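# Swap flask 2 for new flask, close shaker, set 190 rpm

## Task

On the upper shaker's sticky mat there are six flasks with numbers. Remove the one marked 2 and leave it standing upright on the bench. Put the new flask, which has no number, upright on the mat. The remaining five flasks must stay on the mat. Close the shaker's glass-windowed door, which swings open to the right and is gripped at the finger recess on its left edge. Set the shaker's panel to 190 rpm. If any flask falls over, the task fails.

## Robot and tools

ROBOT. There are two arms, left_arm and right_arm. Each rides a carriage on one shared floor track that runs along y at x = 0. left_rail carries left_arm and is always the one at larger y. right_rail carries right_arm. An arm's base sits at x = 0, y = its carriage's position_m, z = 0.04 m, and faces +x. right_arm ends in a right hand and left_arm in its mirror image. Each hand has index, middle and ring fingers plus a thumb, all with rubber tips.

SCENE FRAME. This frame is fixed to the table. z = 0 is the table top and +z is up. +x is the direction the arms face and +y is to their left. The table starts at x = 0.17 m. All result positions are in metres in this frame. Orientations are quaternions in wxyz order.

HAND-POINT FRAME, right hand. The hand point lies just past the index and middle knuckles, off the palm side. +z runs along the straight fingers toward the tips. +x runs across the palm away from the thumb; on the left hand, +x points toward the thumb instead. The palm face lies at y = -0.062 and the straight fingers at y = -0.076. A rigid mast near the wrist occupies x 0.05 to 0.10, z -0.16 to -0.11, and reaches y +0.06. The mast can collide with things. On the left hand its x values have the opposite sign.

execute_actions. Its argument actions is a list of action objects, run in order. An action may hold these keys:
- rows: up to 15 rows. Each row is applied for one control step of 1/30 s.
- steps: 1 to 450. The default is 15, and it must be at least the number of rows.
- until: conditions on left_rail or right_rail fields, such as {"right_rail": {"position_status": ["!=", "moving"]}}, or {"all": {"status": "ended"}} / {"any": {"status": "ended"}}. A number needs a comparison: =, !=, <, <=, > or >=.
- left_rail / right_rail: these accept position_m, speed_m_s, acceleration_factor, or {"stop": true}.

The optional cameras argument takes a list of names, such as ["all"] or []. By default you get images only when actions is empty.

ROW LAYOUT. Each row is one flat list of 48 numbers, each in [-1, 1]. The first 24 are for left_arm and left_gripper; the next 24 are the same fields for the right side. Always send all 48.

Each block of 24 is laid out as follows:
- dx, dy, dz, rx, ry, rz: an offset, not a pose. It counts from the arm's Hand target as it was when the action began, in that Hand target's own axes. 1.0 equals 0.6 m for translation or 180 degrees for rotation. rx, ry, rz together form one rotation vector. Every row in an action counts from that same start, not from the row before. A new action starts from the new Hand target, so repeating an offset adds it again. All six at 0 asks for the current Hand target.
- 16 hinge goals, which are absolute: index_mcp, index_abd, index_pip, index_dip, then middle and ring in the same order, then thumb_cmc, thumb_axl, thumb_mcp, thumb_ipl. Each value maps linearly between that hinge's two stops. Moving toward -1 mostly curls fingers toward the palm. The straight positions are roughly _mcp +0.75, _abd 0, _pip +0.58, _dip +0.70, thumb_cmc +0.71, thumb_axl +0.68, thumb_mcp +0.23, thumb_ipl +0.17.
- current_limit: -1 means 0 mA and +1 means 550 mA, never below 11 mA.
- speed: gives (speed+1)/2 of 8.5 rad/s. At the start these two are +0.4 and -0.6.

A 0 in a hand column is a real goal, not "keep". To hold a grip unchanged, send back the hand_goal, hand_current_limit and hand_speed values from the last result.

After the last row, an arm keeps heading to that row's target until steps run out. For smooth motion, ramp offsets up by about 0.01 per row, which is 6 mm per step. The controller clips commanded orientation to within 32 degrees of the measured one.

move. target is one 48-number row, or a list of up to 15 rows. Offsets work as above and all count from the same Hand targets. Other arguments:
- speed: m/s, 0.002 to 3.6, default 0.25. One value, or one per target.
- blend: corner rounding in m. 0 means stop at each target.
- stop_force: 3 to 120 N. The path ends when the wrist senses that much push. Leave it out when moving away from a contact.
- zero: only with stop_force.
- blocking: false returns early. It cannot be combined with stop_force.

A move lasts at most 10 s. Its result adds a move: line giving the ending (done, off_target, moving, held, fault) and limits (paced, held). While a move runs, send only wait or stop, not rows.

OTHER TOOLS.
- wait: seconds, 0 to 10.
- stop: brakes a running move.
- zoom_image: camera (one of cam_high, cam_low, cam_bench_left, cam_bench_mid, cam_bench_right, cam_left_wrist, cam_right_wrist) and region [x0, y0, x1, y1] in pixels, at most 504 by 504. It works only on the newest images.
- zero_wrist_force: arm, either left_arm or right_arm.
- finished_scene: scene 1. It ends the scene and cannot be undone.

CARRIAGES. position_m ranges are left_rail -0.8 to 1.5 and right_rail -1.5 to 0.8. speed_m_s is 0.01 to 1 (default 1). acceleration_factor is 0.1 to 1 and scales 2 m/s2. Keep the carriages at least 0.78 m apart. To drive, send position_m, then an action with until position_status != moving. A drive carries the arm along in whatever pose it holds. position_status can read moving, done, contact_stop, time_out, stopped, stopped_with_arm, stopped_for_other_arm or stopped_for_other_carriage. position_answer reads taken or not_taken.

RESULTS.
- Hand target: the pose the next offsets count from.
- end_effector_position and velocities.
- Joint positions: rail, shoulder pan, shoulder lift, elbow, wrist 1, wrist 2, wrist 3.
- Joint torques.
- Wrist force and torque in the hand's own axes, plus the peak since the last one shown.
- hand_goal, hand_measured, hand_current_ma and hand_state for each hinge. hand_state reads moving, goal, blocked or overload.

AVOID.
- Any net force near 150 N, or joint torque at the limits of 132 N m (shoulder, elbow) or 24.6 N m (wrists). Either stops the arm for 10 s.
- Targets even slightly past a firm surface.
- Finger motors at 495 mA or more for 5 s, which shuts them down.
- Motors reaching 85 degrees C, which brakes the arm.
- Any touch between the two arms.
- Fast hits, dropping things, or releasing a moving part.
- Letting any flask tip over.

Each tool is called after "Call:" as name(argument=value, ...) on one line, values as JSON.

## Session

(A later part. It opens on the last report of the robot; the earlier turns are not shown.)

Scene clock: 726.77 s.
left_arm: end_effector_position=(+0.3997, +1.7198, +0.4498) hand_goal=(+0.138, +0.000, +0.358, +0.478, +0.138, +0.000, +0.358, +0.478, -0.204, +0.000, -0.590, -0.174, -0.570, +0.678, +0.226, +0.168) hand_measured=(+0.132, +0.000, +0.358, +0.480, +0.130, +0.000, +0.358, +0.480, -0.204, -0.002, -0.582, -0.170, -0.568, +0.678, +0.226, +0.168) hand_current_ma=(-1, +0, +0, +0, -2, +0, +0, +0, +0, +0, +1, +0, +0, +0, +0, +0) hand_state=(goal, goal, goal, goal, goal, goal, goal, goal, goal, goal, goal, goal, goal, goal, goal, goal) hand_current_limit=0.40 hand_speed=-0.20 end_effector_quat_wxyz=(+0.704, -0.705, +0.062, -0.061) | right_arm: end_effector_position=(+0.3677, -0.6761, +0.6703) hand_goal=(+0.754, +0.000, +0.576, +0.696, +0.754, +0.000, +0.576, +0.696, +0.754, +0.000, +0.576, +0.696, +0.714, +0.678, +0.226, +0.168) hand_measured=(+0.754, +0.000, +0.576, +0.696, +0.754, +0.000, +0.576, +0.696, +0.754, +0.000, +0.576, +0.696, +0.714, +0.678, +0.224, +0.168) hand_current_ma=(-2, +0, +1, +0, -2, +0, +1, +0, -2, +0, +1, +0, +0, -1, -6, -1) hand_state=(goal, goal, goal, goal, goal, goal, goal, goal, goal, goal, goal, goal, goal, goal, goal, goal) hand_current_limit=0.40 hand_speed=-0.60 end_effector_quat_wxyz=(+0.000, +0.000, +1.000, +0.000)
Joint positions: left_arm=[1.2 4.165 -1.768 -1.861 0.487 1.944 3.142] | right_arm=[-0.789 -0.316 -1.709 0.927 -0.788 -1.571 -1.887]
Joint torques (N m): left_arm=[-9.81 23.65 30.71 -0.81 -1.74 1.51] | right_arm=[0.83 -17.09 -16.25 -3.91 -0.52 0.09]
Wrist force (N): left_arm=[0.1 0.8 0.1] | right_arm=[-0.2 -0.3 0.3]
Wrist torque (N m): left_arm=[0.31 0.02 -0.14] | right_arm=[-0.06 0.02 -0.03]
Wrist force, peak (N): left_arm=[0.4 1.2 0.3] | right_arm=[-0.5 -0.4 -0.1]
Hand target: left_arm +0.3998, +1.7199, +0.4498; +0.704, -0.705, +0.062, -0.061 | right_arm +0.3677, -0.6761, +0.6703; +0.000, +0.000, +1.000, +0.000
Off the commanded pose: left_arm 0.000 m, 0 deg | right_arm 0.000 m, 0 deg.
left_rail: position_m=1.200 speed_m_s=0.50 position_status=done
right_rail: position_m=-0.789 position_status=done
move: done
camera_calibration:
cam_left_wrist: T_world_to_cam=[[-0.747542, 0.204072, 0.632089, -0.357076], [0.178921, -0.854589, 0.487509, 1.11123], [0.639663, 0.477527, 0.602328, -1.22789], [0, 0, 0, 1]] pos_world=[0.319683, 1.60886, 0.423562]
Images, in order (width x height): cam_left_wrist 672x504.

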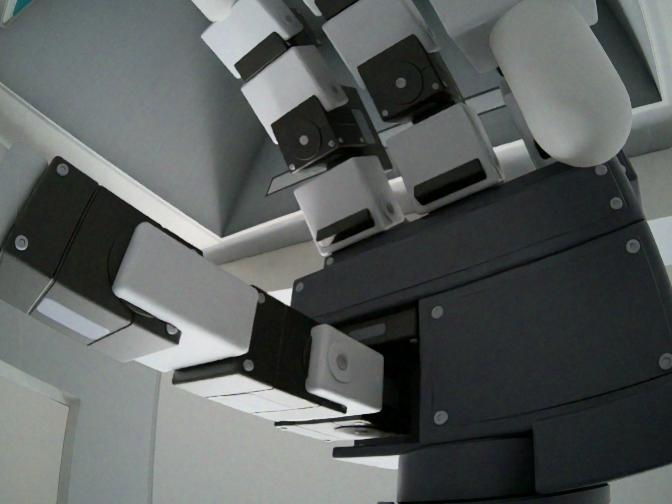

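Call:
move(target=[-0.069,0,0.514,0,0,0,0.137,0,0.358,0.478,0.137,0,0.358,0.478,-0.205,0,-0.591,-0.174,-0.571,0.678,0.226,0.168,0.4,-0.2,0,0,0,0,0,0,0.754,0,0.576,0.696,0.754,0,0.576,0.696,0.754,0,0.576,0.696,0.714,0.678,0.226,0.168,0.4,-0.6], speed=0.12, stop_force=15, cameras=["cam_left_wrist","cam_bench_left"])

Call:
zoom_image(camera="cam_bench_left", region=[660, 110, 860, 310])

Scene clock: 744.07 s.
left_arm: end_effector_position=(+0.4099, +2.0029, +0.4480) hand_goal=(+0.138, +0.000, +0.358, +0.478, +0.138, +0.000, +0.358, +0.478, -0.204, +0.000, -0.590, -0.174, -0.570, +0.678, +0.226, +0.168) hand_measured=(+0.132, +0.000, +0.358, +0.480, +0.130, +0.000, +0.358, +0.480, -0.204, -0.002, -0.584, -0.172, -0.568, +0.678, +0.224, +0.168) hand_current_ma=(-1, +0, +0, +0, -2, +0, +0, +0, +0, +0, +1, +0, +0, +0, +0, +0) hand_state=(goal, goal, goal, goal, goal, goal, goal, goal, goal, goal, goal, goal, goal, goal, goal, goal) hand_current_limit=0.40 hand_speed=-0.20 end_effector_quat_wxyz=(+0.703, -0.705, +0.062, -0.062) | right_arm: end_effector_position=(+0.3677, -0.6761, +0.6703) hand_goal=(+0.754, +0.000, +0.576, +0.696, +0.754, +0.000, +0.576, +0.696, +0.754, +0.000, +0.576, +0.696, +0.714, +0.678, +0.226, +0.168) hand_measured=(+0.754, +0.000, +0.576, +0.696, +0.754, +0.000, +0.576, +0.696, +0.754, +0.000, +0.576, +0.696, +0.714, +0.678, +0.224, +0.168) hand_current_ma=(-2, +0, +1, +0, -2, +0, +1, +0, -2, +0, +1, +0, +0, -1, -6, -1) hand_state=(goal, goal, goal, goal, goal, goal, goal, goal, goal, goal, goal, goal, goal, goal, goal, goal) hand_current_limit=0.40 hand_speed=-0.60 end_effector_quat_wxyz=(+0.000, +0.000, +1.000, +0.000)
Joint positions: left_arm=[1.2 4.371 -2.294 -1.072 0.222 1.736 3.142] | right_arm=[-0.789 -0.316 -1.709 0.927 -0.788 -1.571 -1.887]
Joint torques (N m): left_arm=[-1.15 54.6 21.74 1.72 -0.04 -0.01] | right_arm=[1.24 -17.39 -16.37 -4.22 -0.71 -0.03]
Wrist force (N): left_arm=[0.1 0.7 -0.2] | right_arm=[-0.3 -0.1 -0.1]
Wrist torque (N m): left_arm=[0.32 0.01 -0.14] | right_arm=[0.00 0.05 -0.03]
Wrist force, peak (N): left_arm=[0.7 0.4 2.2] | right_arm=[-0.6 -0.2 0.3]
Hand target: left_arm +0.4099, +2.0029, +0.4480; +0.703, -0.705, +0.062, -0.062 (not the last commanded pose) | right_arm +0.3677, -0.6761, +0.6703; +0.000, +0.000, +1.000, +0.000
Off the commanded pose: left_arm 0.028 m, 0 deg | right_arm 0.000 m, 0 deg.
FORCE FAULT: contact force on the left arm reached its limit, and that arm stopped for 10 seconds. The contact can be on any part of that arm, not only on its tool. That arm's remaining commands of this call were not run. That arm's target is now where it stood when the stop ended, not its last command. That arm accepts commands again.
left_rail: position_m=1.200 speed_m_s=0.50 position_status=done
right_rail: position_m=-0.789 position_status=done
move: fault (left_arm)
camera_calibration:
cam_left_wrist: T_world_to_cam=[[-0.746983, 0.205842, 0.632175, -0.409854], [0.178258, -0.854039, 0.488715, 1.3508], [0.6405, 0.477752, 0.60126, -1.36882], [0, 0, 0, 1]] pos_world=[0.329783, 1.89195, 0.421959]
Images, in order (width x height): cam_bench_left 896x504, cam_left_wrist 672x504.

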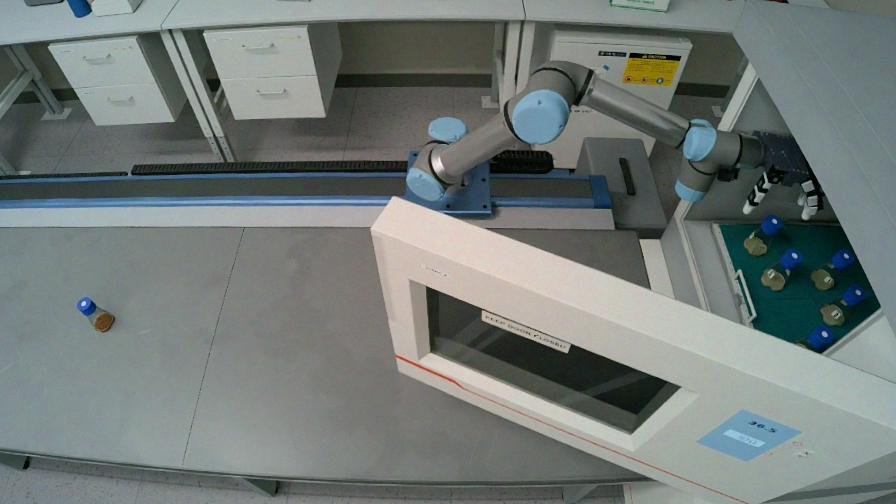

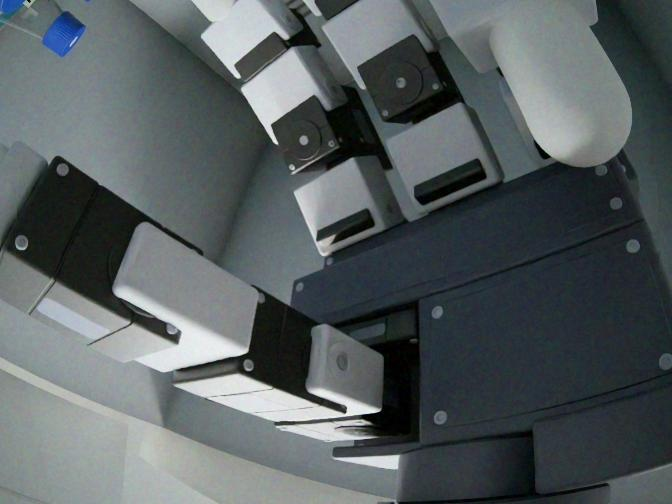

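Scaled by 2.520 from the camera's 896x504 image, which has a finer 1280x720 frame.

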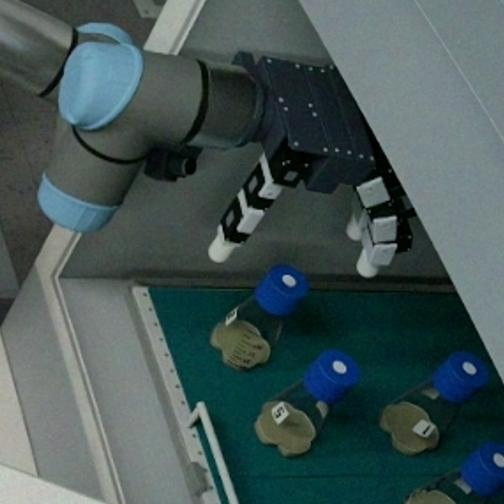

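Call:
execute_actions(actions=[{"left_rail":{"position_m":0.95,"speed_m_s":0.3},"steps":200,"until":{"left_rail":{"position_status":["!=","moving"]}}}])

Scene clock: 901.37 s.
left_arm: end_effector_position=(+0.4099, +1.7529, +0.4480) hand_goal=(+0.138, +0.000, +0.358, +0.478, +0.138, +0.000, +0.358, +0.478, -0.204, +0.000, -0.590, -0.174, -0.570, +0.678, +0.226, +0.168) hand_measured=(+0.132, +0.000, +0.358, +0.480, +0.130, +0.000, +0.358, +0.480, -0.204, -0.002, -0.584, -0.172, -0.568, +0.678, +0.224, +0.168) hand_current_ma=(-1, +0, +0, +0, -2, +0, +0, +0, +0, +0, +1, +0, +0, +0, +0, +0) hand_state=(goal, goal, goal, goal, goal, goal, goal, goal, goal, goal, goal, goal, goal, goal, goal, goal) hand_current_limit=0.40 hand_speed=-0.20 end_effector_quat_wxyz=(+0.703, -0.705, +0.062, -0.062) | right_arm: end_effector_position=(+0.3677, -0.6761, +0.6703) hand_goal=(+0.754, +0.000, +0.576, +0.696, +0.754, +0.000, +0.576, +0.696, +0.754, +0.000, +0.576, +0.696, +0.714, +0.678, +0.226, +0.168) hand_measured=(+0.754, +0.000, +0.576, +0.696, +0.754, +0.000, +0.576, +0.696, +0.754, +0.000, +0.576, +0.696, +0.714, +0.678, +0.224, +0.168) hand_current_ma=(-2, +0, +1, +0, -2, +0, +1, +0, -2, +0, +1, +0, +0, -1, -6, -1) hand_state=(goal, goal, goal, goal, goal, goal, goal, goal, goal, goal, goal, goal, goal, goal, goal, goal) hand_current_limit=0.40 hand_speed=-0.60 end_effector_quat_wxyz=(+0.000, +0.000, +1.000, +0.000)
Joint positions: left_arm=[0.95 4.371 -2.294 -1.072 0.222 1.736 3.142] | right_arm=[-0.789 -0.316 -1.709 0.927 -0.788 -1.571 -1.887]
Joint torques (N m): left_arm=[-1.05 55.06 21.51 1.7 -0.1 -0.08] | right_arm=[0.59 -17.11 -16.51 -4.2 -0.58 -0.03]
Wrist force (N): left_arm=[0.0 0.8 0.2] | right_arm=[-0.3 -0.1 0.1]
Wrist torque (N m): left_arm=[0.30 0.03 -0.16] | right_arm=[0.00 0.04 -0.03]
Wrist force, peak (N): left_arm=[-0.2 0.8 1.4] | right_arm=[-0.3 -0.3 0.5]
Hand target: left_arm +0.4099, +1.7529, +0.4480; +0.703, -0.705, +0.062, -0.062 (not the last commanded pose) | right_arm +0.3677, -0.6761, +0.6703; +0.000, +0.000, +1.000, +0.000
Off the commanded pose: left_arm 0.028 m, 0 deg | right_arm 0.000 m, 0 deg.
left_rail: position_m=0.950 speed_m_s=0.30 position_status=done
right_rail: position_m=-0.789 position_status=done

Call:
move(target=[-0.217,-0.03,-0.399,0,0.222,0,0.479,0,0.431,0.551,0.479,0,0.431,0.551,-0.205,0,-0.591,-0.174,-0.571,0.678,0.226,0.168,0.4,-0.2,0,0,0,0,0,0,0.754,0,0.576,0.696,0.754,0,0.576,0.696,0.754,0,0.576,0.696,0.714,0.678,0.226,0.168,0.4,-0.6], speed=0.25)

Call:
move(target=[[0.196,-0.21,-0.054,0.1628,0.163,-0.0436,0.479,0,0.431,0.551,0.479,0,0.431,0.551,-0.205,0,-0.591,-0.174,-0.571,0.678,0.226,0.168,0.4,-0.2,0,0,0,0,0,0,0.754,0,0.576,0.696,0.754,0,0.576,0.696,0.754,0,0.576,0.696,0.714,0.678,0.226,0.168,0.4,-0.6],[0.312,0,-0.224,0,0.3333,0,0.479,0,0.431,0.551,0.479,0,0.431,0.551,-0.205,0,-0.591,-0.174,-0.571,0.678,0.226,0.168,0.4,-0.2,0,0,0,0,0,0,0.754,0,0.576,0.696,0.754,0,0.576,0.696,0.754,0,0.576,0.696,0.714,0.678,0.226,0.168,0.4,-0.6]], speed=0.15, cameras=["cam_bench_left"])

Scene clock: 918.27 s.
left_arm: end_effector_position=(+0.2400, +1.5400, +0.4667) hand_goal=(+0.480, +0.000, +0.432, +0.552, +0.480, +0.000, +0.432, +0.552, -0.204, +0.000, -0.590, -0.174, -0.570, +0.678, +0.226, +0.168) hand_measured=(+0.462, +0.000, +0.428, +0.548, +0.458, +0.000, +0.426, +0.548, -0.204, -0.002, -0.584, -0.172, -0.568, +0.678, +0.224, +0.168) hand_current_ma=(-8, +0, -1, +0, -11, +0, -1, +0, +0, +0, +1, +0, +0, +0, +0, +0) hand_state=(goal, goal, goal, goal, blocked, goal, goal, goal, goal, goal, goal, goal, goal, goal, goal, goal) hand_current_limit=0.40 hand_speed=-0.20 end_effector_quat_wxyz=(+0.640, -0.642, +0.299, -0.299) | right_arm: end_effector_position=(+0.3677, -0.6761, +0.6703) hand_goal=(+0.754, +0.000, +0.576, +0.696, +0.754, +0.000, +0.576, +0.696, +0.754, +0.000, +0.576, +0.696, +0.714, +0.678, +0.226, +0.168) hand_measured=(+0.754, +0.000, +0.576, +0.696, +0.754, +0.000, +0.576, +0.696, +0.754, +0.000, +0.576, +0.696, +0.714, +0.678, +0.224, +0.168) hand_current_ma=(-2, +0, +1, +0, -2, +0, +1, +0, -2, +0, +1, +0, +0, -1, -6, -1) hand_state=(goal, goal, goal, goal, goal, goal, goal, goal, goal, goal, goal, goal, goal, goal, goal, goal) hand_current_limit=0.40 hand_speed=-0.60 end_effector_quat_wxyz=(+0.000, +0.000, +1.000, +0.000)
Joint positions: left_arm=[0.95 4.897 -1.777 -1.801 0.431 0.513 3.146] | right_arm=[-0.789 -0.316 -1.709 0.927 -0.788 -1.571 -1.887]
Joint torques (N m): left_arm=[7.21 37.54 7.7 2.91 -2.03 -1.59] | right_arm=[0.66 -17.56 -16.31 -4.22 -0.62 0.07]
Wrist force (N): left_arm=[0.3 0.8 0.0] | right_arm=[-0.2 0.0 0.3]
Wrist torque (N m): left_arm=[0.29 -0.02 0.09] | right_arm=[-0.01 0.02 -0.01]
Wrist force, peak (N): left_arm=[0.5 0.6 1.1] | right_arm=[-0.5 -0.1 0.3]
Hand target: left_arm +0.2400, +1.5400, +0.4667; +0.640, -0.642, +0.299, -0.299 | right_arm +0.3677, -0.6761, +0.6703; +0.000, +0.000, +1.000, +0.000
Off the commanded pose: left_arm 0.000 m, 0 deg | right_arm 0.000 m, 0 deg.
left_rail: position_m=0.950 speed_m_s=0.30 position_status=done
right_rail: position_m=-0.789 position_status=done
move: done

Scene clock: 924.30 s.
left_arm: end_effector_position=(+0.2573, +1.3102, +0.4673) hand_goal=(+0.480, +0.000, +0.432, +0.552, +0.480, +0.000, +0.432, +0.552, -0.204, +0.000, -0.590, -0.174, -0.570, +0.678, +0.226, +0.168) hand_measured=(+0.462, +0.000, +0.428, +0.548, +0.458, +0.000, +0.426, +0.548, -0.206, -0.002, -0.584, -0.172, -0.568, +0.678, +0.226, +0.168) hand_current_ma=(-8, +0, -1, +0, -11, +0, -1, +0, +0, +0, +1, +0, +0, +0, +0, +0) hand_state=(goal, goal, goal, goal, blocked, goal, goal, goal, goal, goal, goal, goal, goal, goal, goal, goal) hand_current_limit=0.40 hand_speed=-0.20 end_effector_quat_wxyz=(+0.405, -0.406, +0.579, -0.580) | right_arm: end_effector_position=(+0.3677, -0.6761, +0.6703) hand_goal=(+0.754, +0.000, +0.576, +0.696, +0.754, +0.000, +0.576, +0.696, +0.754, +0.000, +0.576, +0.696, +0.714, +0.678, +0.226, +0.168) hand_measured=(+0.754, +0.000, +0.576, +0.696, +0.754, +0.000, +0.576, +0.696, +0.754, +0.000, +0.576, +0.696, +0.714, +0.678, +0.224, +0.168) hand_current_ma=(-2, +0, +1, +0, -2, +0, +1, +0, -2, +0, +1, +0, +0, -1, -6, -1) hand_state=(goal, goal, goal, goal, goal, goal, goal, goal, goal, goal, goal, goal, goal, goal, goal, goal) hand_current_limit=0.40 hand_speed=-0.60 end_effector_quat_wxyz=(+0.000, +0.000, +1.000, +0.000)
Joint positions: left_arm=[0.95 4.898 -1.694 -1.377 3.072 0.534 -0.003] | right_arm=[-0.789 -0.316 -1.709 0.927 -0.788 -1.571 -1.887]
Joint torques (N m): left_arm=[-9.64 33.92 7.55 0.97 1.69 -1.57] | right_arm=[0.67 -17.63 -16.61 -4.27 -0.64 -0.09]
Wrist force (N): left_arm=[0.0 1.0 0.0] | right_arm=[-0.2 -0.1 0.2]
Wrist torque (N m): left_arm=[0.32 0.02 0.05] | right_arm=[-0.02 0.03 -0.02]
Wrist force, peak (N): left_arm=[0.1 1.3 -0.1] | right_arm=[-0.6 -0.4 0.1]
Hand target: left_arm +0.2573, +1.3102, +0.4673; +0.405, -0.406, +0.579, -0.580 | right_arm +0.3677, -0.6761, +0.6703; +0.000, +0.000, +1.000, +0.000
Off the commanded pose: left_arm 0.000 m, 0 deg | right_arm 0.000 m, 0 deg.
left_rail: position_m=0.950 speed_m_s=0.30 position_status=done
right_rail: position_m=-0.789 position_status=done
move: done
Images, in order (width x height): cam_bench_left 896x504.

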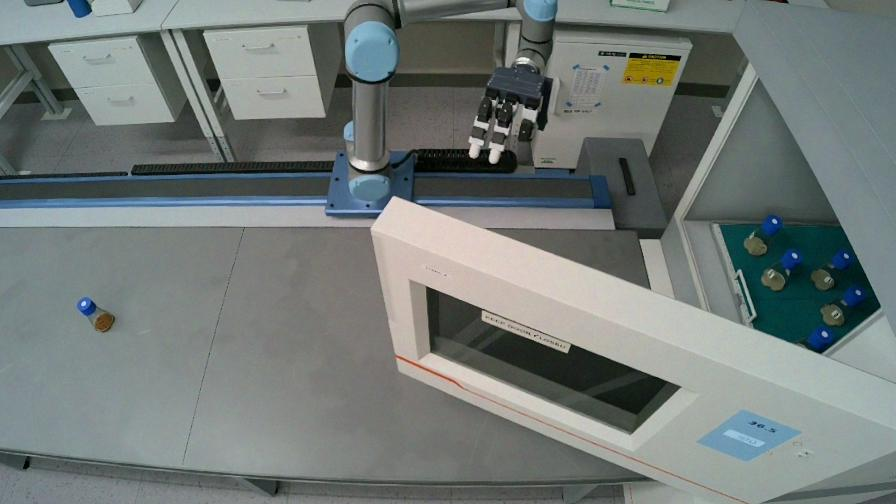

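Call:
move(target=[-0.664,0.158,0.021,0,-0.6944,0,0.479,0,0.431,0.551,0.479,0,0.431,0.551,-0.205,0,-0.591,-0.174,-0.571,0.678,0.226,0.168,0.4,-0.2,0,0,0,0,0,0,0.754,0,0.576,0.696,0.754,0,0.576,0.696,0.754,0,0.576,0.696,0.714,0.678,0.226,0.168,0.4,-0.6], speed=0.2, cameras=["cam_bench_left","cam_left_wrist"])

Scene clock: 940.43 s.
left_arm: end_effector_position=(+0.4053, +1.6800, +0.3713) hand_goal=(+0.480, +0.000, +0.432, +0.552, +0.480, +0.000, +0.432, +0.552, -0.204, +0.000, -0.590, -0.174, -0.570, +0.678, +0.226, +0.168) hand_measured=(+0.462, +0.000, +0.428, +0.548, +0.458, +0.000, +0.426, +0.548, -0.206, -0.002, -0.584, -0.172, -0.568, +0.678, +0.226, +0.168) hand_current_ma=(-8, +0, -1, +0, -11, +0, -1, +0, +0, +0, +1, +0, +0, +0, +0, +0) hand_state=(goal, goal, goal, goal, blocked, goal, goal, goal, goal, goal, goal, goal, goal, goal, goal, goal) hand_current_limit=0.40 hand_speed=-0.20 end_effector_quat_wxyz=(+0.700, -0.702, -0.092, +0.093) | right_arm: end_effector_position=(+0.3677, -0.6761, +0.6703) hand_goal=(+0.754, +0.000, +0.576, +0.696, +0.754, +0.000, +0.576, +0.696, +0.754, +0.000, +0.576, +0.696, +0.714, +0.678, +0.226, +0.168) hand_measured=(+0.754, +0.000, +0.576, +0.696, +0.754, +0.000, +0.576, +0.696, +0.754, +0.000, +0.576, +0.696, +0.714, +0.678, +0.224, +0.168) hand_current_ma=(-2, +0, +1, +0, -2, +0, +1, +0, -2, +0, +1, +0, +0, -1, -6, -1) hand_state=(goal, goal, goal, goal, goal, goal, goal, goal, goal, goal, goal, goal, goal, goal, goal, goal) hand_current_limit=0.40 hand_speed=-0.60 end_effector_quat_wxyz=(+0.000, +0.000, +1.000, +0.000)
Joint positions: left_arm=[0.95 4.19 -2.244 -0.842 3.083 -2.354 0] | right_arm=[-0.789 -0.316 -1.709 0.927 -0.788 -1.571 -1.887]
Joint torques (N m): left_arm=[-9.71 45.51 33.21 -1.5 -2.01 -1.59] | right_arm=[0.62 -17.04 -16.71 -4.34 -0.5 -0.04]
Wrist force (N): left_arm=[0.0 0.9 0.1] | right_arm=[0.1 -0.2 0.0]
Wrist torque (N m): left_arm=[0.28 0.00 0.05] | right_arm=[0.00 -0.01 0.01]
Wrist force, peak (N): left_arm=[-0.2 1.4 0.1] | right_arm=[-0.6 -0.2 -0.3]
Hand target: left_arm +0.4053, +1.6800, +0.3713; +0.700, -0.702, -0.092, +0.093 | right_arm +0.3677, -0.6761, +0.6703; +0.000, +0.000, +1.000, +0.000
Off the commanded pose: left_arm 0.000 m, 0 deg | right_arm 0.000 m, 0 deg.
left_rail: position_m=0.950 speed_m_s=0.30 position_status=done
right_rail: position_m=-0.789 position_status=done
move: done
camera_calibration:
cam_left_wrist: T_world_to_cam=[[-0.763189, -0.129914, 0.632981, 0.271904], [0.523444, -0.698663, 0.487725, 0.712752], [0.378878, 0.703557, 0.601215, -1.43875], [0, 0, 0, 1]] pos_world=[0.379538, 1.54554, 0.34526]
Images, in order (width x height): cam_bench_left 896x504, cam_left_wrist 672x504.

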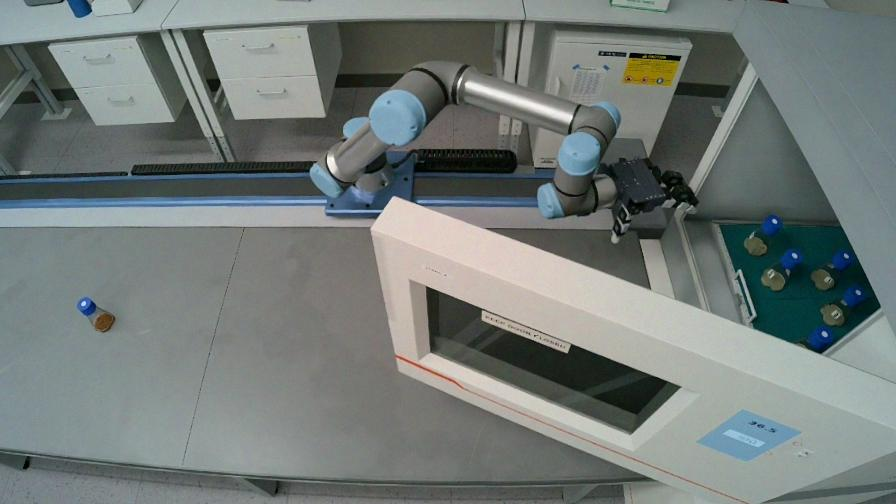

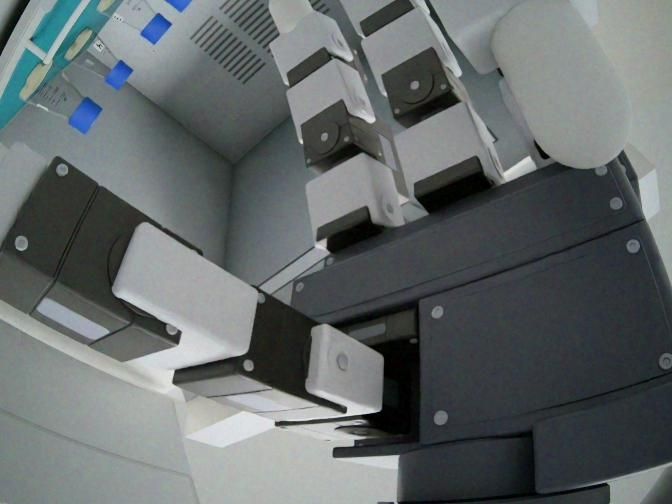

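Call:
execute_actions(actions=[{"left_rail":{"position_m":1.15,"speed_m_s":0.12},"steps":200,"until":{"left_rail":{"position_status":["!=","moving"]}}}], cameras=["cam_bench_left","cam_left_wrist"])

Call:
zoom_image(camera="cam_bench_left", region=[620, 70, 820, 270])

Scene clock: 950.13 s.
left_arm: end_effector_position=(+0.4053, +1.8800, +0.3713) hand_goal=(+0.480, +0.000, +0.432, +0.552, +0.480, +0.000, +0.432, +0.552, -0.204, +0.000, -0.590, -0.174, -0.570, +0.678, +0.226, +0.168) hand_measured=(+0.462, +0.000, +0.428, +0.548, +0.458, +0.000, +0.426, +0.548, -0.206, -0.002, -0.584, -0.172, -0.568, +0.678, +0.226, +0.168) hand_current_ma=(-8, +0, -1, +0, -11, +0, -1, +0, +0, +0, +1, +0, +0, +0, +0, +0) hand_state=(goal, goal, goal, goal, blocked, goal, goal, goal, goal, goal, goal, goal, goal, goal, goal, goal) hand_current_limit=0.40 hand_speed=-0.20 end_effector_quat_wxyz=(+0.700, -0.702, -0.092, +0.093) | right_arm: end_effector_position=(+0.3677, -0.6761, +0.6703) hand_goal=(+0.754, +0.000, +0.576, +0.696, +0.754, +0.000, +0.576, +0.696, +0.754, +0.000, +0.576, +0.696, +0.714, +0.678, +0.226, +0.168) hand_measured=(+0.754, +0.000, +0.576, +0.696, +0.754, +0.000, +0.576, +0.696, +0.754, +0.000, +0.576, +0.696, +0.714, +0.678, +0.224, +0.168) hand_current_ma=(-2, +0, +1, +0, -2, +0, +1, +0, -2, +0, +1, +0, +0, -1, -6, -1) hand_state=(goal, goal, goal, goal, goal, goal, goal, goal, goal, goal, goal, goal, goal, goal, goal, goal) hand_current_limit=0.40 hand_speed=-0.60 end_effector_quat_wxyz=(+0.000, +0.000, +1.000, +0.000)
Joint positions: left_arm=[1.15 4.19 -2.244 -0.841 3.083 -2.354 0] | right_arm=[-0.789 -0.316 -1.709 0.927 -0.788 -1.571 -1.887]
Joint torques (N m): left_arm=[-0.99 50.79 30.87 -0.84 -1.51 -1.58] | right_arm=[-0.17 -16.87 -16 -4.31 -0.64 0.01]
Wrist force (N): left_arm=[0.0 0.7 0.0] | right_arm=[-0.4 0.0 0.1]
Wrist torque (N m): left_arm=[0.29 0.00 0.06] | right_arm=[-0.01 0.05 -0.03]
Wrist force, peak (N): left_arm=[0.1 0.9 1.4] | right_arm=[-0.3 -0.5 -0.1]
Hand target: left_arm +0.4053, +1.8800, +0.3713; +0.700, -0.702, -0.092, +0.093 | right_arm +0.3677, -0.6761, +0.6703; +0.000, +0.000, +1.000, +0.000
Off the commanded pose: left_arm 0.000 m, 0 deg | right_arm 0.000 m, 0 deg.
left_rail: position_m=1.150 speed_m_s=0.12 position_status=done
right_rail: position_m=-0.789 position_status=done
camera_calibration:
cam_left_wrist: T_world_to_cam=[[-0.76314, -0.129888, 0.633046, 0.297799], [0.523584, -0.698454, 0.487874, 0.852016], [0.378785, 0.703769, 0.601025, -1.57973], [0, 0, 0, 1]] pos_world=[0.379538, 1.74554, 0.345259]
Images, in order (width x height): cam_bench_left 896x504, cam_left_wrist 672x504.

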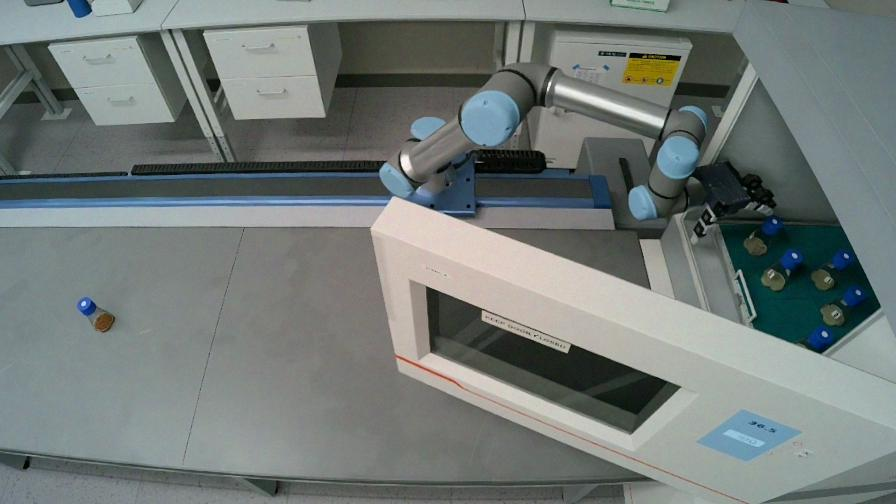

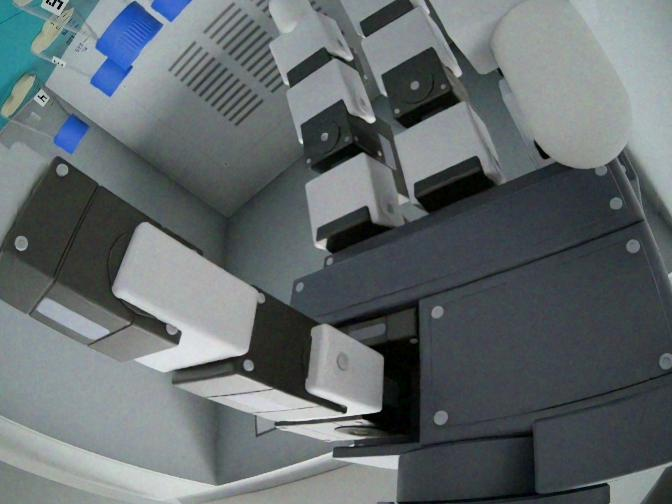

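Scaled by 2.520 from the camera's 896x504 image, which has a finer 1280x720 frame.

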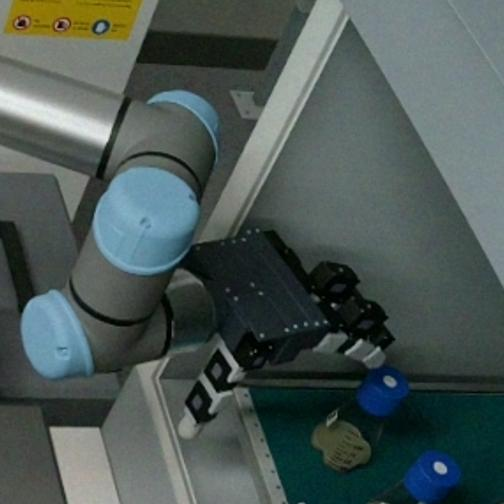

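Call:
move(target=[-0.0129,0,0.0035,0,0,0,0.479,0,0.431,0.551,0.479,0,0.431,0.551,-0.205,0,-0.591,-0.174,-0.571,0.678,0.226,0.168,0.4,-0.2,0,0,0,0,0,0,0.754,0,0.576,0.696,0.754,0,0.576,0.696,0.754,0,0.576,0.696,0.714,0.678,0.226,0.168,0.4,-0.6], speed=0.1)

Call:
execute_actions(actions=[{"left_rail":{"position_m":1.308,"speed_m_s":0.08},"steps":200,"until":{"left_rail":{"position_status":["!=","moving"]}}}], cameras=["cam_bench_left","cam_left_wrist"])

Call:
zoom_image(camera="cam_bench_left", region=[680, 90, 880, 290])

Scene clock: 964.87 s.
left_arm: end_effector_position=(+0.3973, +1.8800, +0.3714) hand_goal=(+0.480, +0.000, +0.432, +0.552, +0.480, +0.000, +0.432, +0.552, -0.204, +0.000, -0.590, -0.174, -0.570, +0.678, +0.226, +0.168) hand_measured=(+0.462, +0.000, +0.428, +0.548, +0.458, +0.000, +0.426, +0.548, -0.206, -0.002, -0.584, -0.172, -0.568, +0.678, +0.226, +0.168) hand_current_ma=(-8, +0, -1, +0, -11, +0, -1, +0, +0, +0, +1, +0, +0, +0, +0, +0) hand_state=(goal, goal, goal, goal, blocked, goal, goal, goal, goal, goal, goal, goal, goal, goal, goal, goal) hand_current_limit=0.40 hand_speed=-0.20 end_effector_quat_wxyz=(+0.700, -0.702, -0.092, +0.093) | right_arm: end_effector_position=(+0.3677, -0.6761, +0.6703) hand_goal=(+0.754, +0.000, +0.576, +0.696, +0.754, +0.000, +0.576, +0.696, +0.754, +0.000, +0.576, +0.696, +0.714, +0.678, +0.226, +0.168) hand_measured=(+0.754, +0.000, +0.576, +0.696, +0.754, +0.000, +0.576, +0.696, +0.754, +0.000, +0.576, +0.696, +0.714, +0.678, +0.224, +0.168) hand_current_ma=(-2, +0, +1, +0, -2, +0, +1, +0, -2, +0, +1, +0, +0, -1, -6, -1) hand_state=(goal, goal, goal, goal, goal, goal, goal, goal, goal, goal, goal, goal, goal, goal, goal, goal) hand_current_limit=0.40 hand_speed=-0.60 end_effector_quat_wxyz=(+0.000, +0.000, +1.000, +0.000)
Joint positions: left_arm=[1.15 4.201 -2.228 -0.869 3.094 -2.344 0] | right_arm=[-0.789 -0.316 -1.709 0.927 -0.788 -1.571 -1.887]
Joint torques (N m): left_arm=[8.45 57.9 9.83 3.34 1.76 0.84] | right_arm=[0.56 -17.7 -16.58 -4.44 -0.64 0.01]
Wrist force (N): left_arm=[-0.3 1.2 0.2] | right_arm=[-0.3 0.0 0.1]
Wrist torque (N m): left_arm=[0.32 0.04 0.02] | right_arm=[0.00 0.03 -0.01]
Wrist force, peak (N): left_arm=[-0.3 1.2 0.2] | right_arm=[-0.2 -0.4 0.4]
Hand target: left_arm +0.3973, +1.8800, +0.3714; +0.700, -0.702, -0.092, +0.093 | right_arm +0.3677, -0.6761, +0.6703; +0.000, +0.000, +1.000, +0.000
Off the commanded pose: left_arm 0.000 m, 0 deg | right_arm 0.000 m, 0 deg.
left_rail: position_m=1.150 speed_m_s=0.12 position_status=done
right_rail: position_m=-0.789 position_status=done
move: done

Scene clock: 967.20 s.
left_arm: end_effector_position=(+0.3973, +2.0380, +0.3714) hand_goal=(+0.480, +0.000, +0.432, +0.552, +0.480, +0.000, +0.432, +0.552, -0.204, +0.000, -0.590, -0.174, -0.570, +0.678, +0.226, +0.168) hand_measured=(+0.462, +0.000, +0.428, +0.548, +0.458, +0.000, +0.426, +0.548, -0.206, -0.002, -0.584, -0.172, -0.568, +0.678, +0.226, +0.168) hand_current_ma=(-8, +0, -1, +0, -11, +0, -1, +0, +0, +0, +1, +0, +0, +0, +0, +0) hand_state=(goal, goal, goal, goal, blocked, goal, goal, goal, goal, goal, goal, goal, goal, goal, goal, goal) hand_current_limit=0.40 hand_speed=-0.20 end_effector_quat_wxyz=(+0.700, -0.702, -0.092, +0.093) | right_arm: end_effector_position=(+0.3677, -0.6761, +0.6703) hand_goal=(+0.754, +0.000, +0.576, +0.696, +0.754, +0.000, +0.576, +0.696, +0.754, +0.000, +0.576, +0.696, +0.714, +0.678, +0.226, +0.168) hand_measured=(+0.754, +0.000, +0.576, +0.696, +0.754, +0.000, +0.576, +0.696, +0.754, +0.000, +0.576, +0.696, +0.714, +0.678, +0.224, +0.168) hand_current_ma=(-2, +0, +1, +0, -2, +0, +1, +0, -2, +0, +1, +0, +0, -1, -6, -1) hand_state=(goal, goal, goal, goal, goal, goal, goal, goal, goal, goal, goal, goal, goal, goal, goal, goal) hand_current_limit=0.40 hand_speed=-0.60 end_effector_quat_wxyz=(+0.000, +0.000, +1.000, +0.000)
Joint positions: left_arm=[1.308 4.201 -2.228 -0.869 3.094 -2.344 0] | right_arm=[-0.789 -0.316 -1.709 0.927 -0.788 -1.571 -1.887]
Joint torques (N m): left_arm=[2.89 56.88 11.54 3.05 1.65 1.19] | right_arm=[0.47 -17.21 -16.58 -4.37 -0.62 0.11]
Wrist force (N): left_arm=[-0.2 1.0 0.1] | right_arm=[-0.4 0.1 0.3]
Wrist torque (N m): left_arm=[0.32 0.03 0.03] | right_arm=[0.01 0.05 -0.02]
Wrist force, peak (N): left_arm=[0.1 0.8 1.3] | right_arm=[-0.5 -0.2 0.3]
Hand target: left_arm +0.3973, +2.0380, +0.3714; +0.700, -0.702, -0.092, +0.093 | right_arm +0.3677, -0.6761, +0.6703; +0.000, +0.000, +1.000, +0.000
Off the commanded pose: left_arm 0.000 m, 0 deg | right_arm 0.000 m, 0 deg.
left_rail: position_m=1.308 speed_m_s=0.08 position_status=done
right_rail: position_m=-0.789 position_status=done
camera_calibration:
cam_left_wrist: T_world_to_cam=[[-0.763175, -0.129932, 0.632994, 0.312282], [0.523529, -0.69854, 0.487811, 0.966786], [0.378789, 0.703676, 0.601131, -1.68789], [0, 0, 0, 1]] pos_world=[0.371538, 1.90364, 0.345359]
Images, in order (width x height): cam_bench_left 896x504, cam_left_wrist 672x504.

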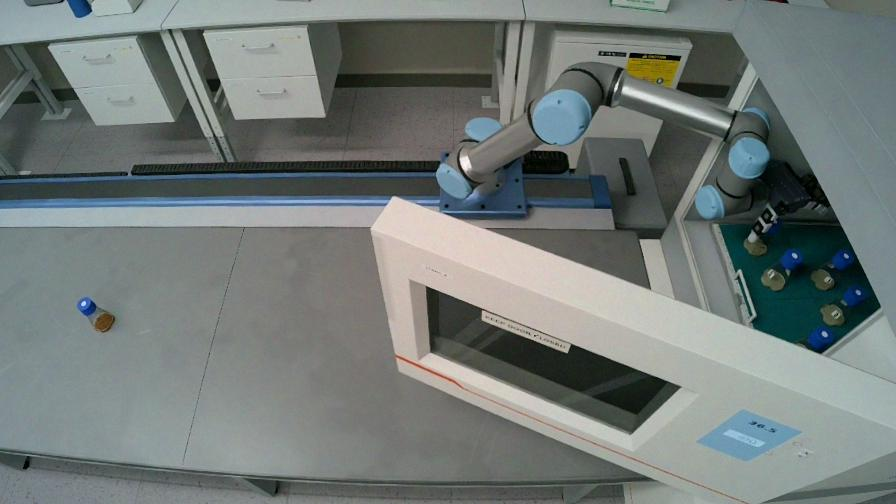

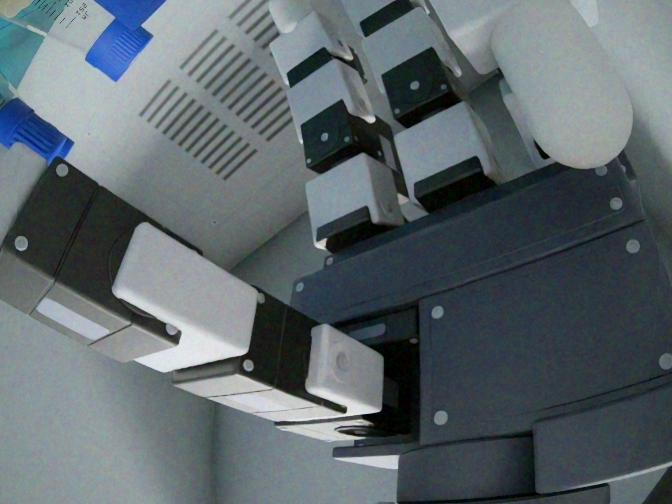

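Scaled by 2.520 from the camera's 896x504 image, which has a finer 1280x720 frame.

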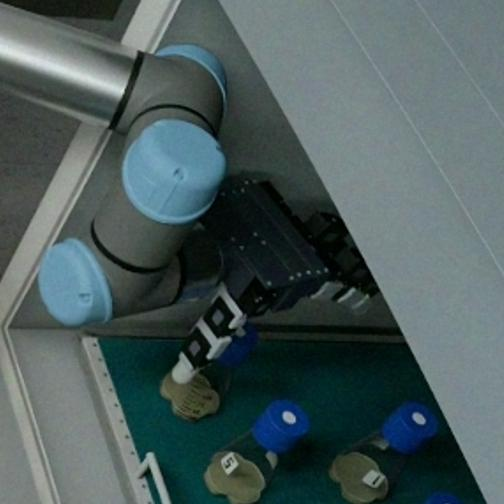

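Call:
move(target=[0,0.036,0,0,0,0,0.137,0,0.358,0.478,0.137,0,0.358,0.478,-0.205,0,-0.591,-0.174,-0.571,0.678,0.226,0.168,0.4,-0.5,0,0,0,0,0,0,0.754,0,0.576,0.696,0.754,0,0.576,0.696,0.754,0,0.576,0.696,0.714,0.678,0.226,0.168,0.4,-0.6], speed=0.04, cameras=["cam_bench_left","cam_left_wrist"])

Call:
zoom_image(camera="cam_bench_left", region=[720, 170, 840, 290])

Scene clock: 986.57 s.
left_arm: end_effector_position=(+0.3972, +2.0379, +0.3498) hand_goal=(+0.138, +0.000, +0.358, +0.478, +0.138, +0.000, +0.358, +0.478, -0.204, +0.000, -0.590, -0.174, -0.570, +0.678, +0.226, +0.168) hand_measured=(+0.134, +0.000, +0.358, +0.480, +0.132, +0.000, +0.358, +0.480, -0.206, -0.002, -0.584, -0.172, -0.568, +0.678, +0.226, +0.168) hand_current_ma=(-1, +0, +0, +0, -1, +0, +0, +0, +0, +0, +1, +0, +0, +0, +0, +0) hand_state=(goal, goal, goal, goal, goal, goal, goal, goal, goal, goal, goal, goal, goal, goal, goal, goal) hand_current_limit=0.40 hand_speed=-0.50 end_effector_quat_wxyz=(+0.700, -0.702, -0.092, +0.093) | right_arm: end_effector_position=(+0.3677, -0.6761, +0.6703) hand_goal=(+0.754, +0.000, +0.576, +0.696, +0.754, +0.000, +0.576, +0.696, +0.754, +0.000, +0.576, +0.696, +0.714, +0.678, +0.226, +0.168) hand_measured=(+0.754, +0.000, +0.576, +0.696, +0.754, +0.000, +0.576, +0.696, +0.754, +0.000, +0.576, +0.696, +0.714, +0.678, +0.224, +0.168) hand_current_ma=(-2, +0, +1, +0, -2, +0, +1, +0, -2, +0, +1, +0, +0, -1, -6, -1) hand_state=(goal, goal, goal, goal, goal, goal, goal, goal, goal, goal, goal, goal, goal, goal, goal, goal) hand_current_limit=0.40 hand_speed=-0.60 end_effector_quat_wxyz=(+0.000, +0.000, +1.000, +0.000)
Joint positions: left_arm=[1.308 4.201 -2.226 -0.926 3.15 -2.344 0] | right_arm=[-0.789 -0.316 -1.709 0.927 -0.788 -1.571 -1.887]
Joint torques (N m): left_arm=[-7.65 58.49 10.03 3.5 1.35 1.55] | right_arm=[0.01 -17.01 -16.44 -4.43 -0.56 -0.05]
Wrist force (N): left_arm=[-0.3 0.9 0.2] | right_arm=[-0.3 0.0 0.2]
Wrist torque (N m): left_arm=[0.33 0.05 -0.02] | right_arm=[-0.02 0.03 -0.02]
Wrist force, peak (N): left_arm=[-0.4 1.4 0.1] | right_arm=[-0.6 -0.1 0.0]
Hand target: left_arm +0.3972, +2.0380, +0.3498; +0.700, -0.702, -0.092, +0.093 | right_arm +0.3677, -0.6761, +0.6703; +0.000, +0.000, +1.000, +0.000
Off the commanded pose: left_arm 0.000 m, 0 deg | right_arm 0.000 m, 0 deg.
left_rail: position_m=1.308 speed_m_s=0.08 position_status=done
right_rail: position_m=-0.789 position_status=done
move: done
camera_calibration:
cam_left_wrist: T_world_to_cam=[[-0.763169, -0.129941, 0.633, 0.325955], [0.523603, -0.698418, 0.487906, 0.976962], [0.378699, 0.703795, 0.601048, -1.675], [0, 0, 0, 1]] pos_world=[0.371538, 1.90354, 0.323759]
Images, in order (width x height): cam_bench_left 896x504, cam_left_wrist 672x504.

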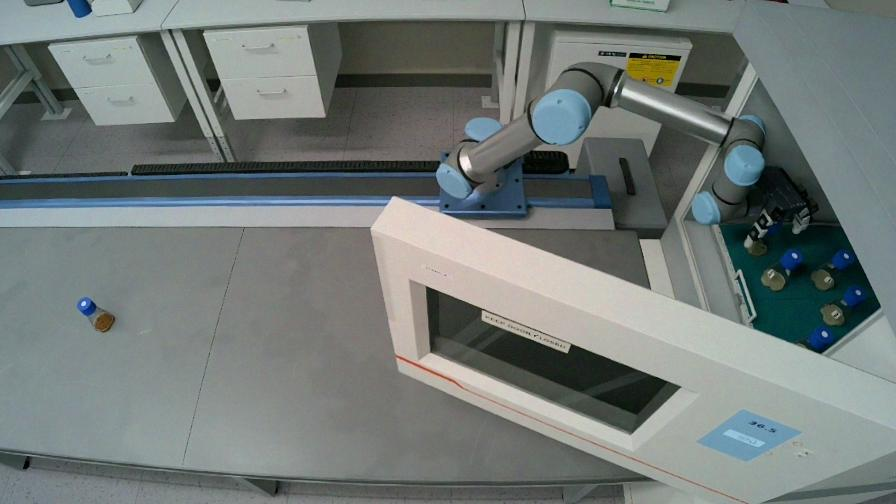

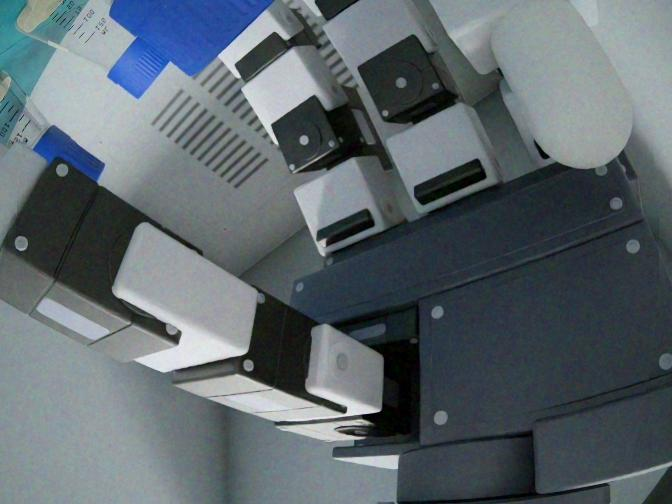

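Scaled by 4.200 from the camera's 896x504 image, which has a finer 1280x720 frame.

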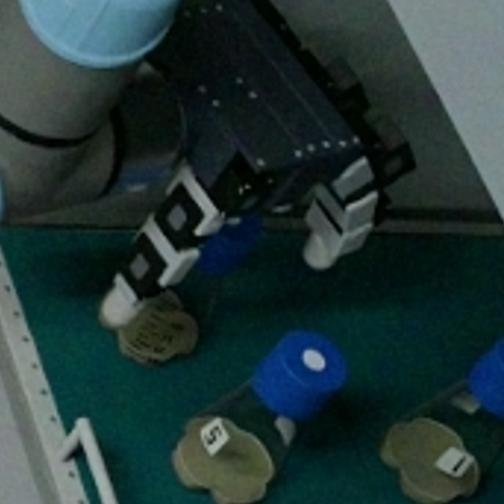

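Call:
move(target=[0,0,0,0,0,0,-0.15,0,0.32,0.44,-0.15,0,0.32,0.44,-0.205,0,-0.591,-0.174,-0.571,0.678,-0.02,0.0,0.0,-0.85,0,0,0,0,0,0,0.754,0,0.576,0.696,0.754,0,0.576,0.696,0.754,0,0.576,0.696,0.714,0.678,0.226,0.168,0.4,-0.6], cameras=["cam_bench_left","cam_left_wrist"])

Call:
zoom_image(camera="cam_bench_left", region=[720, 170, 840, 290])

Scene clock: 1001.00 s.
left_arm: end_effector_position=(+0.3973, +2.0380, +0.3498) hand_goal=(-0.150, +0.000, +0.320, +0.440, -0.150, +0.000, +0.320, +0.440, -0.204, +0.000, -0.590, -0.174, -0.570, +0.678, -0.020, +0.000) hand_measured=(-0.128, +0.002, +0.324, +0.444, -0.094, +0.000, +0.332, +0.444, -0.206, -0.002, -0.584, -0.172, -0.568, +0.678, -0.014, +0.004) hand_current_ma=(+11, +0, +1, +0, +62, +0, +3, +0, +0, +0, +1, +0, +0, +0, +1, +0) hand_state=(blocked, goal, goal, goal, blocked, goal, goal, goal, goal, goal, goal, goal, goal, goal, goal, goal) hand_current_limit=0.00 hand_speed=-0.85 end_effector_quat_wxyz=(+0.700, -0.702, -0.092, +0.093) | right_arm: end_effector_position=(+0.3677, -0.6761, +0.6703) hand_goal=(+0.754, +0.000, +0.576, +0.696, +0.754, +0.000, +0.576, +0.696, +0.754, +0.000, +0.576, +0.696, +0.714, +0.678, +0.226, +0.168) hand_measured=(+0.754, +0.000, +0.576, +0.696, +0.754, +0.000, +0.576, +0.696, +0.754, +0.000, +0.576, +0.696, +0.714, +0.678, +0.224, +0.168) hand_current_ma=(-2, +0, +1, +0, -2, +0, +1, +0, -2, +0, +1, +0, +0, -1, -6, -1) hand_state=(goal, goal, goal, goal, goal, goal, goal, goal, goal, goal, goal, goal, goal, goal, goal, goal) hand_current_limit=0.40 hand_speed=-0.60 end_effector_quat_wxyz=(+0.000, +0.000, +1.000, +0.000)
Joint positions: left_arm=[1.308 4.201 -2.226 -0.926 3.15 -2.344 0] | right_arm=[-0.789 -0.316 -1.709 0.927 -0.788 -1.571 -1.887]
Joint torques (N m): left_arm=[5.44 58.13 9.57 1.96 1.69 1.5] | right_arm=[0.42 -17.37 -15.81 -4.45 -0.71 0.08]
Wrist force (N): left_arm=[0.0 0.3 2.7] | right_arm=[-0.4 -0.1 0.1]
Wrist torque (N m): left_arm=[0.39 0.06 -0.03] | right_arm=[-0.01 0.05 -0.03]
Wrist force, peak (N): left_arm=[0.1 0.2 3.0] | right_arm=[-0.5 -0.2 0.2]
Hand target: left_arm +0.3972, +2.0380, +0.3498; +0.700, -0.702, -0.092, +0.093 | right_arm +0.3677, -0.6761, +0.6703; +0.000, +0.000, +1.000, +0.000
Off the commanded pose: left_arm 0.000 m, 0 deg | right_arm 0.000 m, 0 deg.
left_rail: position_m=1.308 speed_m_s=0.08 position_status=done
right_rail: position_m=-0.789 position_status=done
move: done
camera_calibration:
cam_left_wrist: T_world_to_cam=[[-0.763182, -0.129923, 0.632987, 0.325929], [0.523519, -0.698541, 0.48782, 0.977257], [0.378789, 0.703676, 0.601131, -1.67483], [0, 0, 0, 1]] pos_world=[0.371538, 1.90354, 0.323759]
Images, in order (width x height): cam_bench_left 896x504, cam_left_wrist 672x504.

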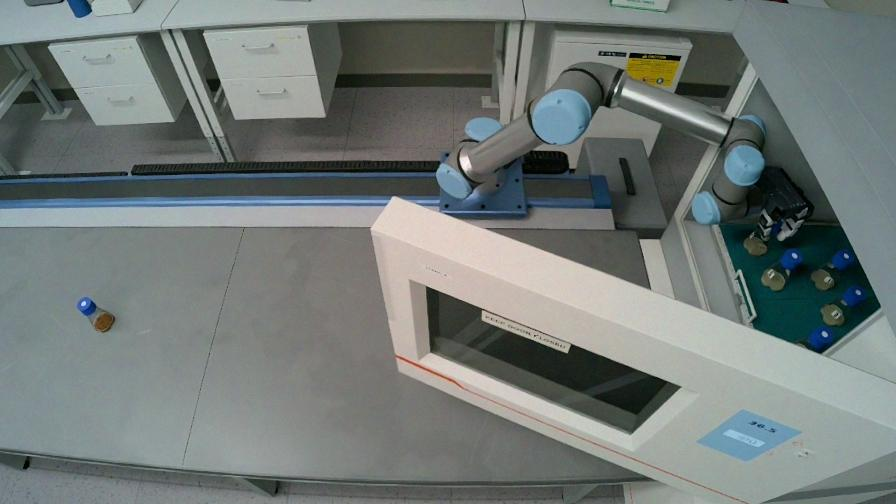

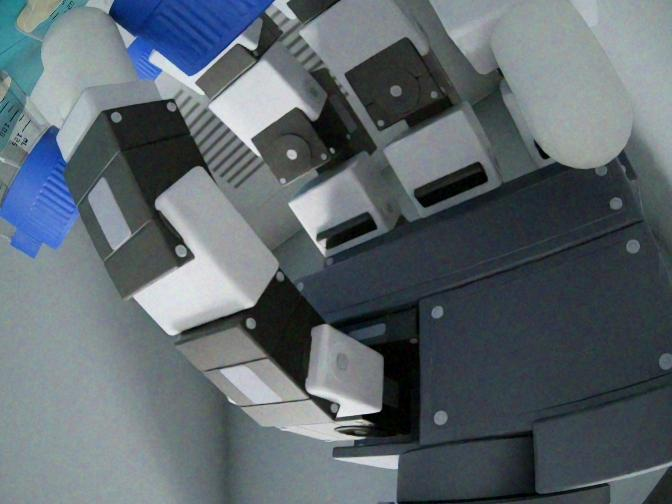

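Scaled by 4.200 from the camera's 896x504 image, which has a finer 1280x720 frame.

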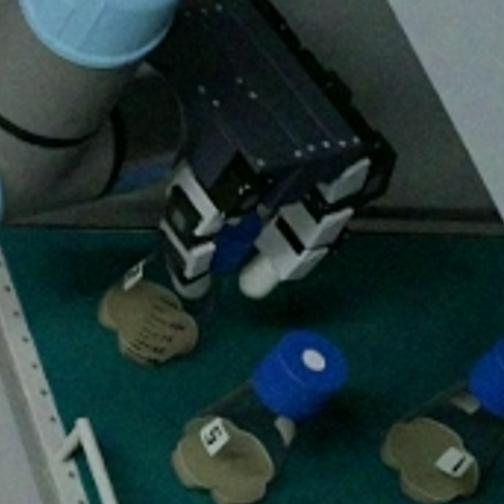

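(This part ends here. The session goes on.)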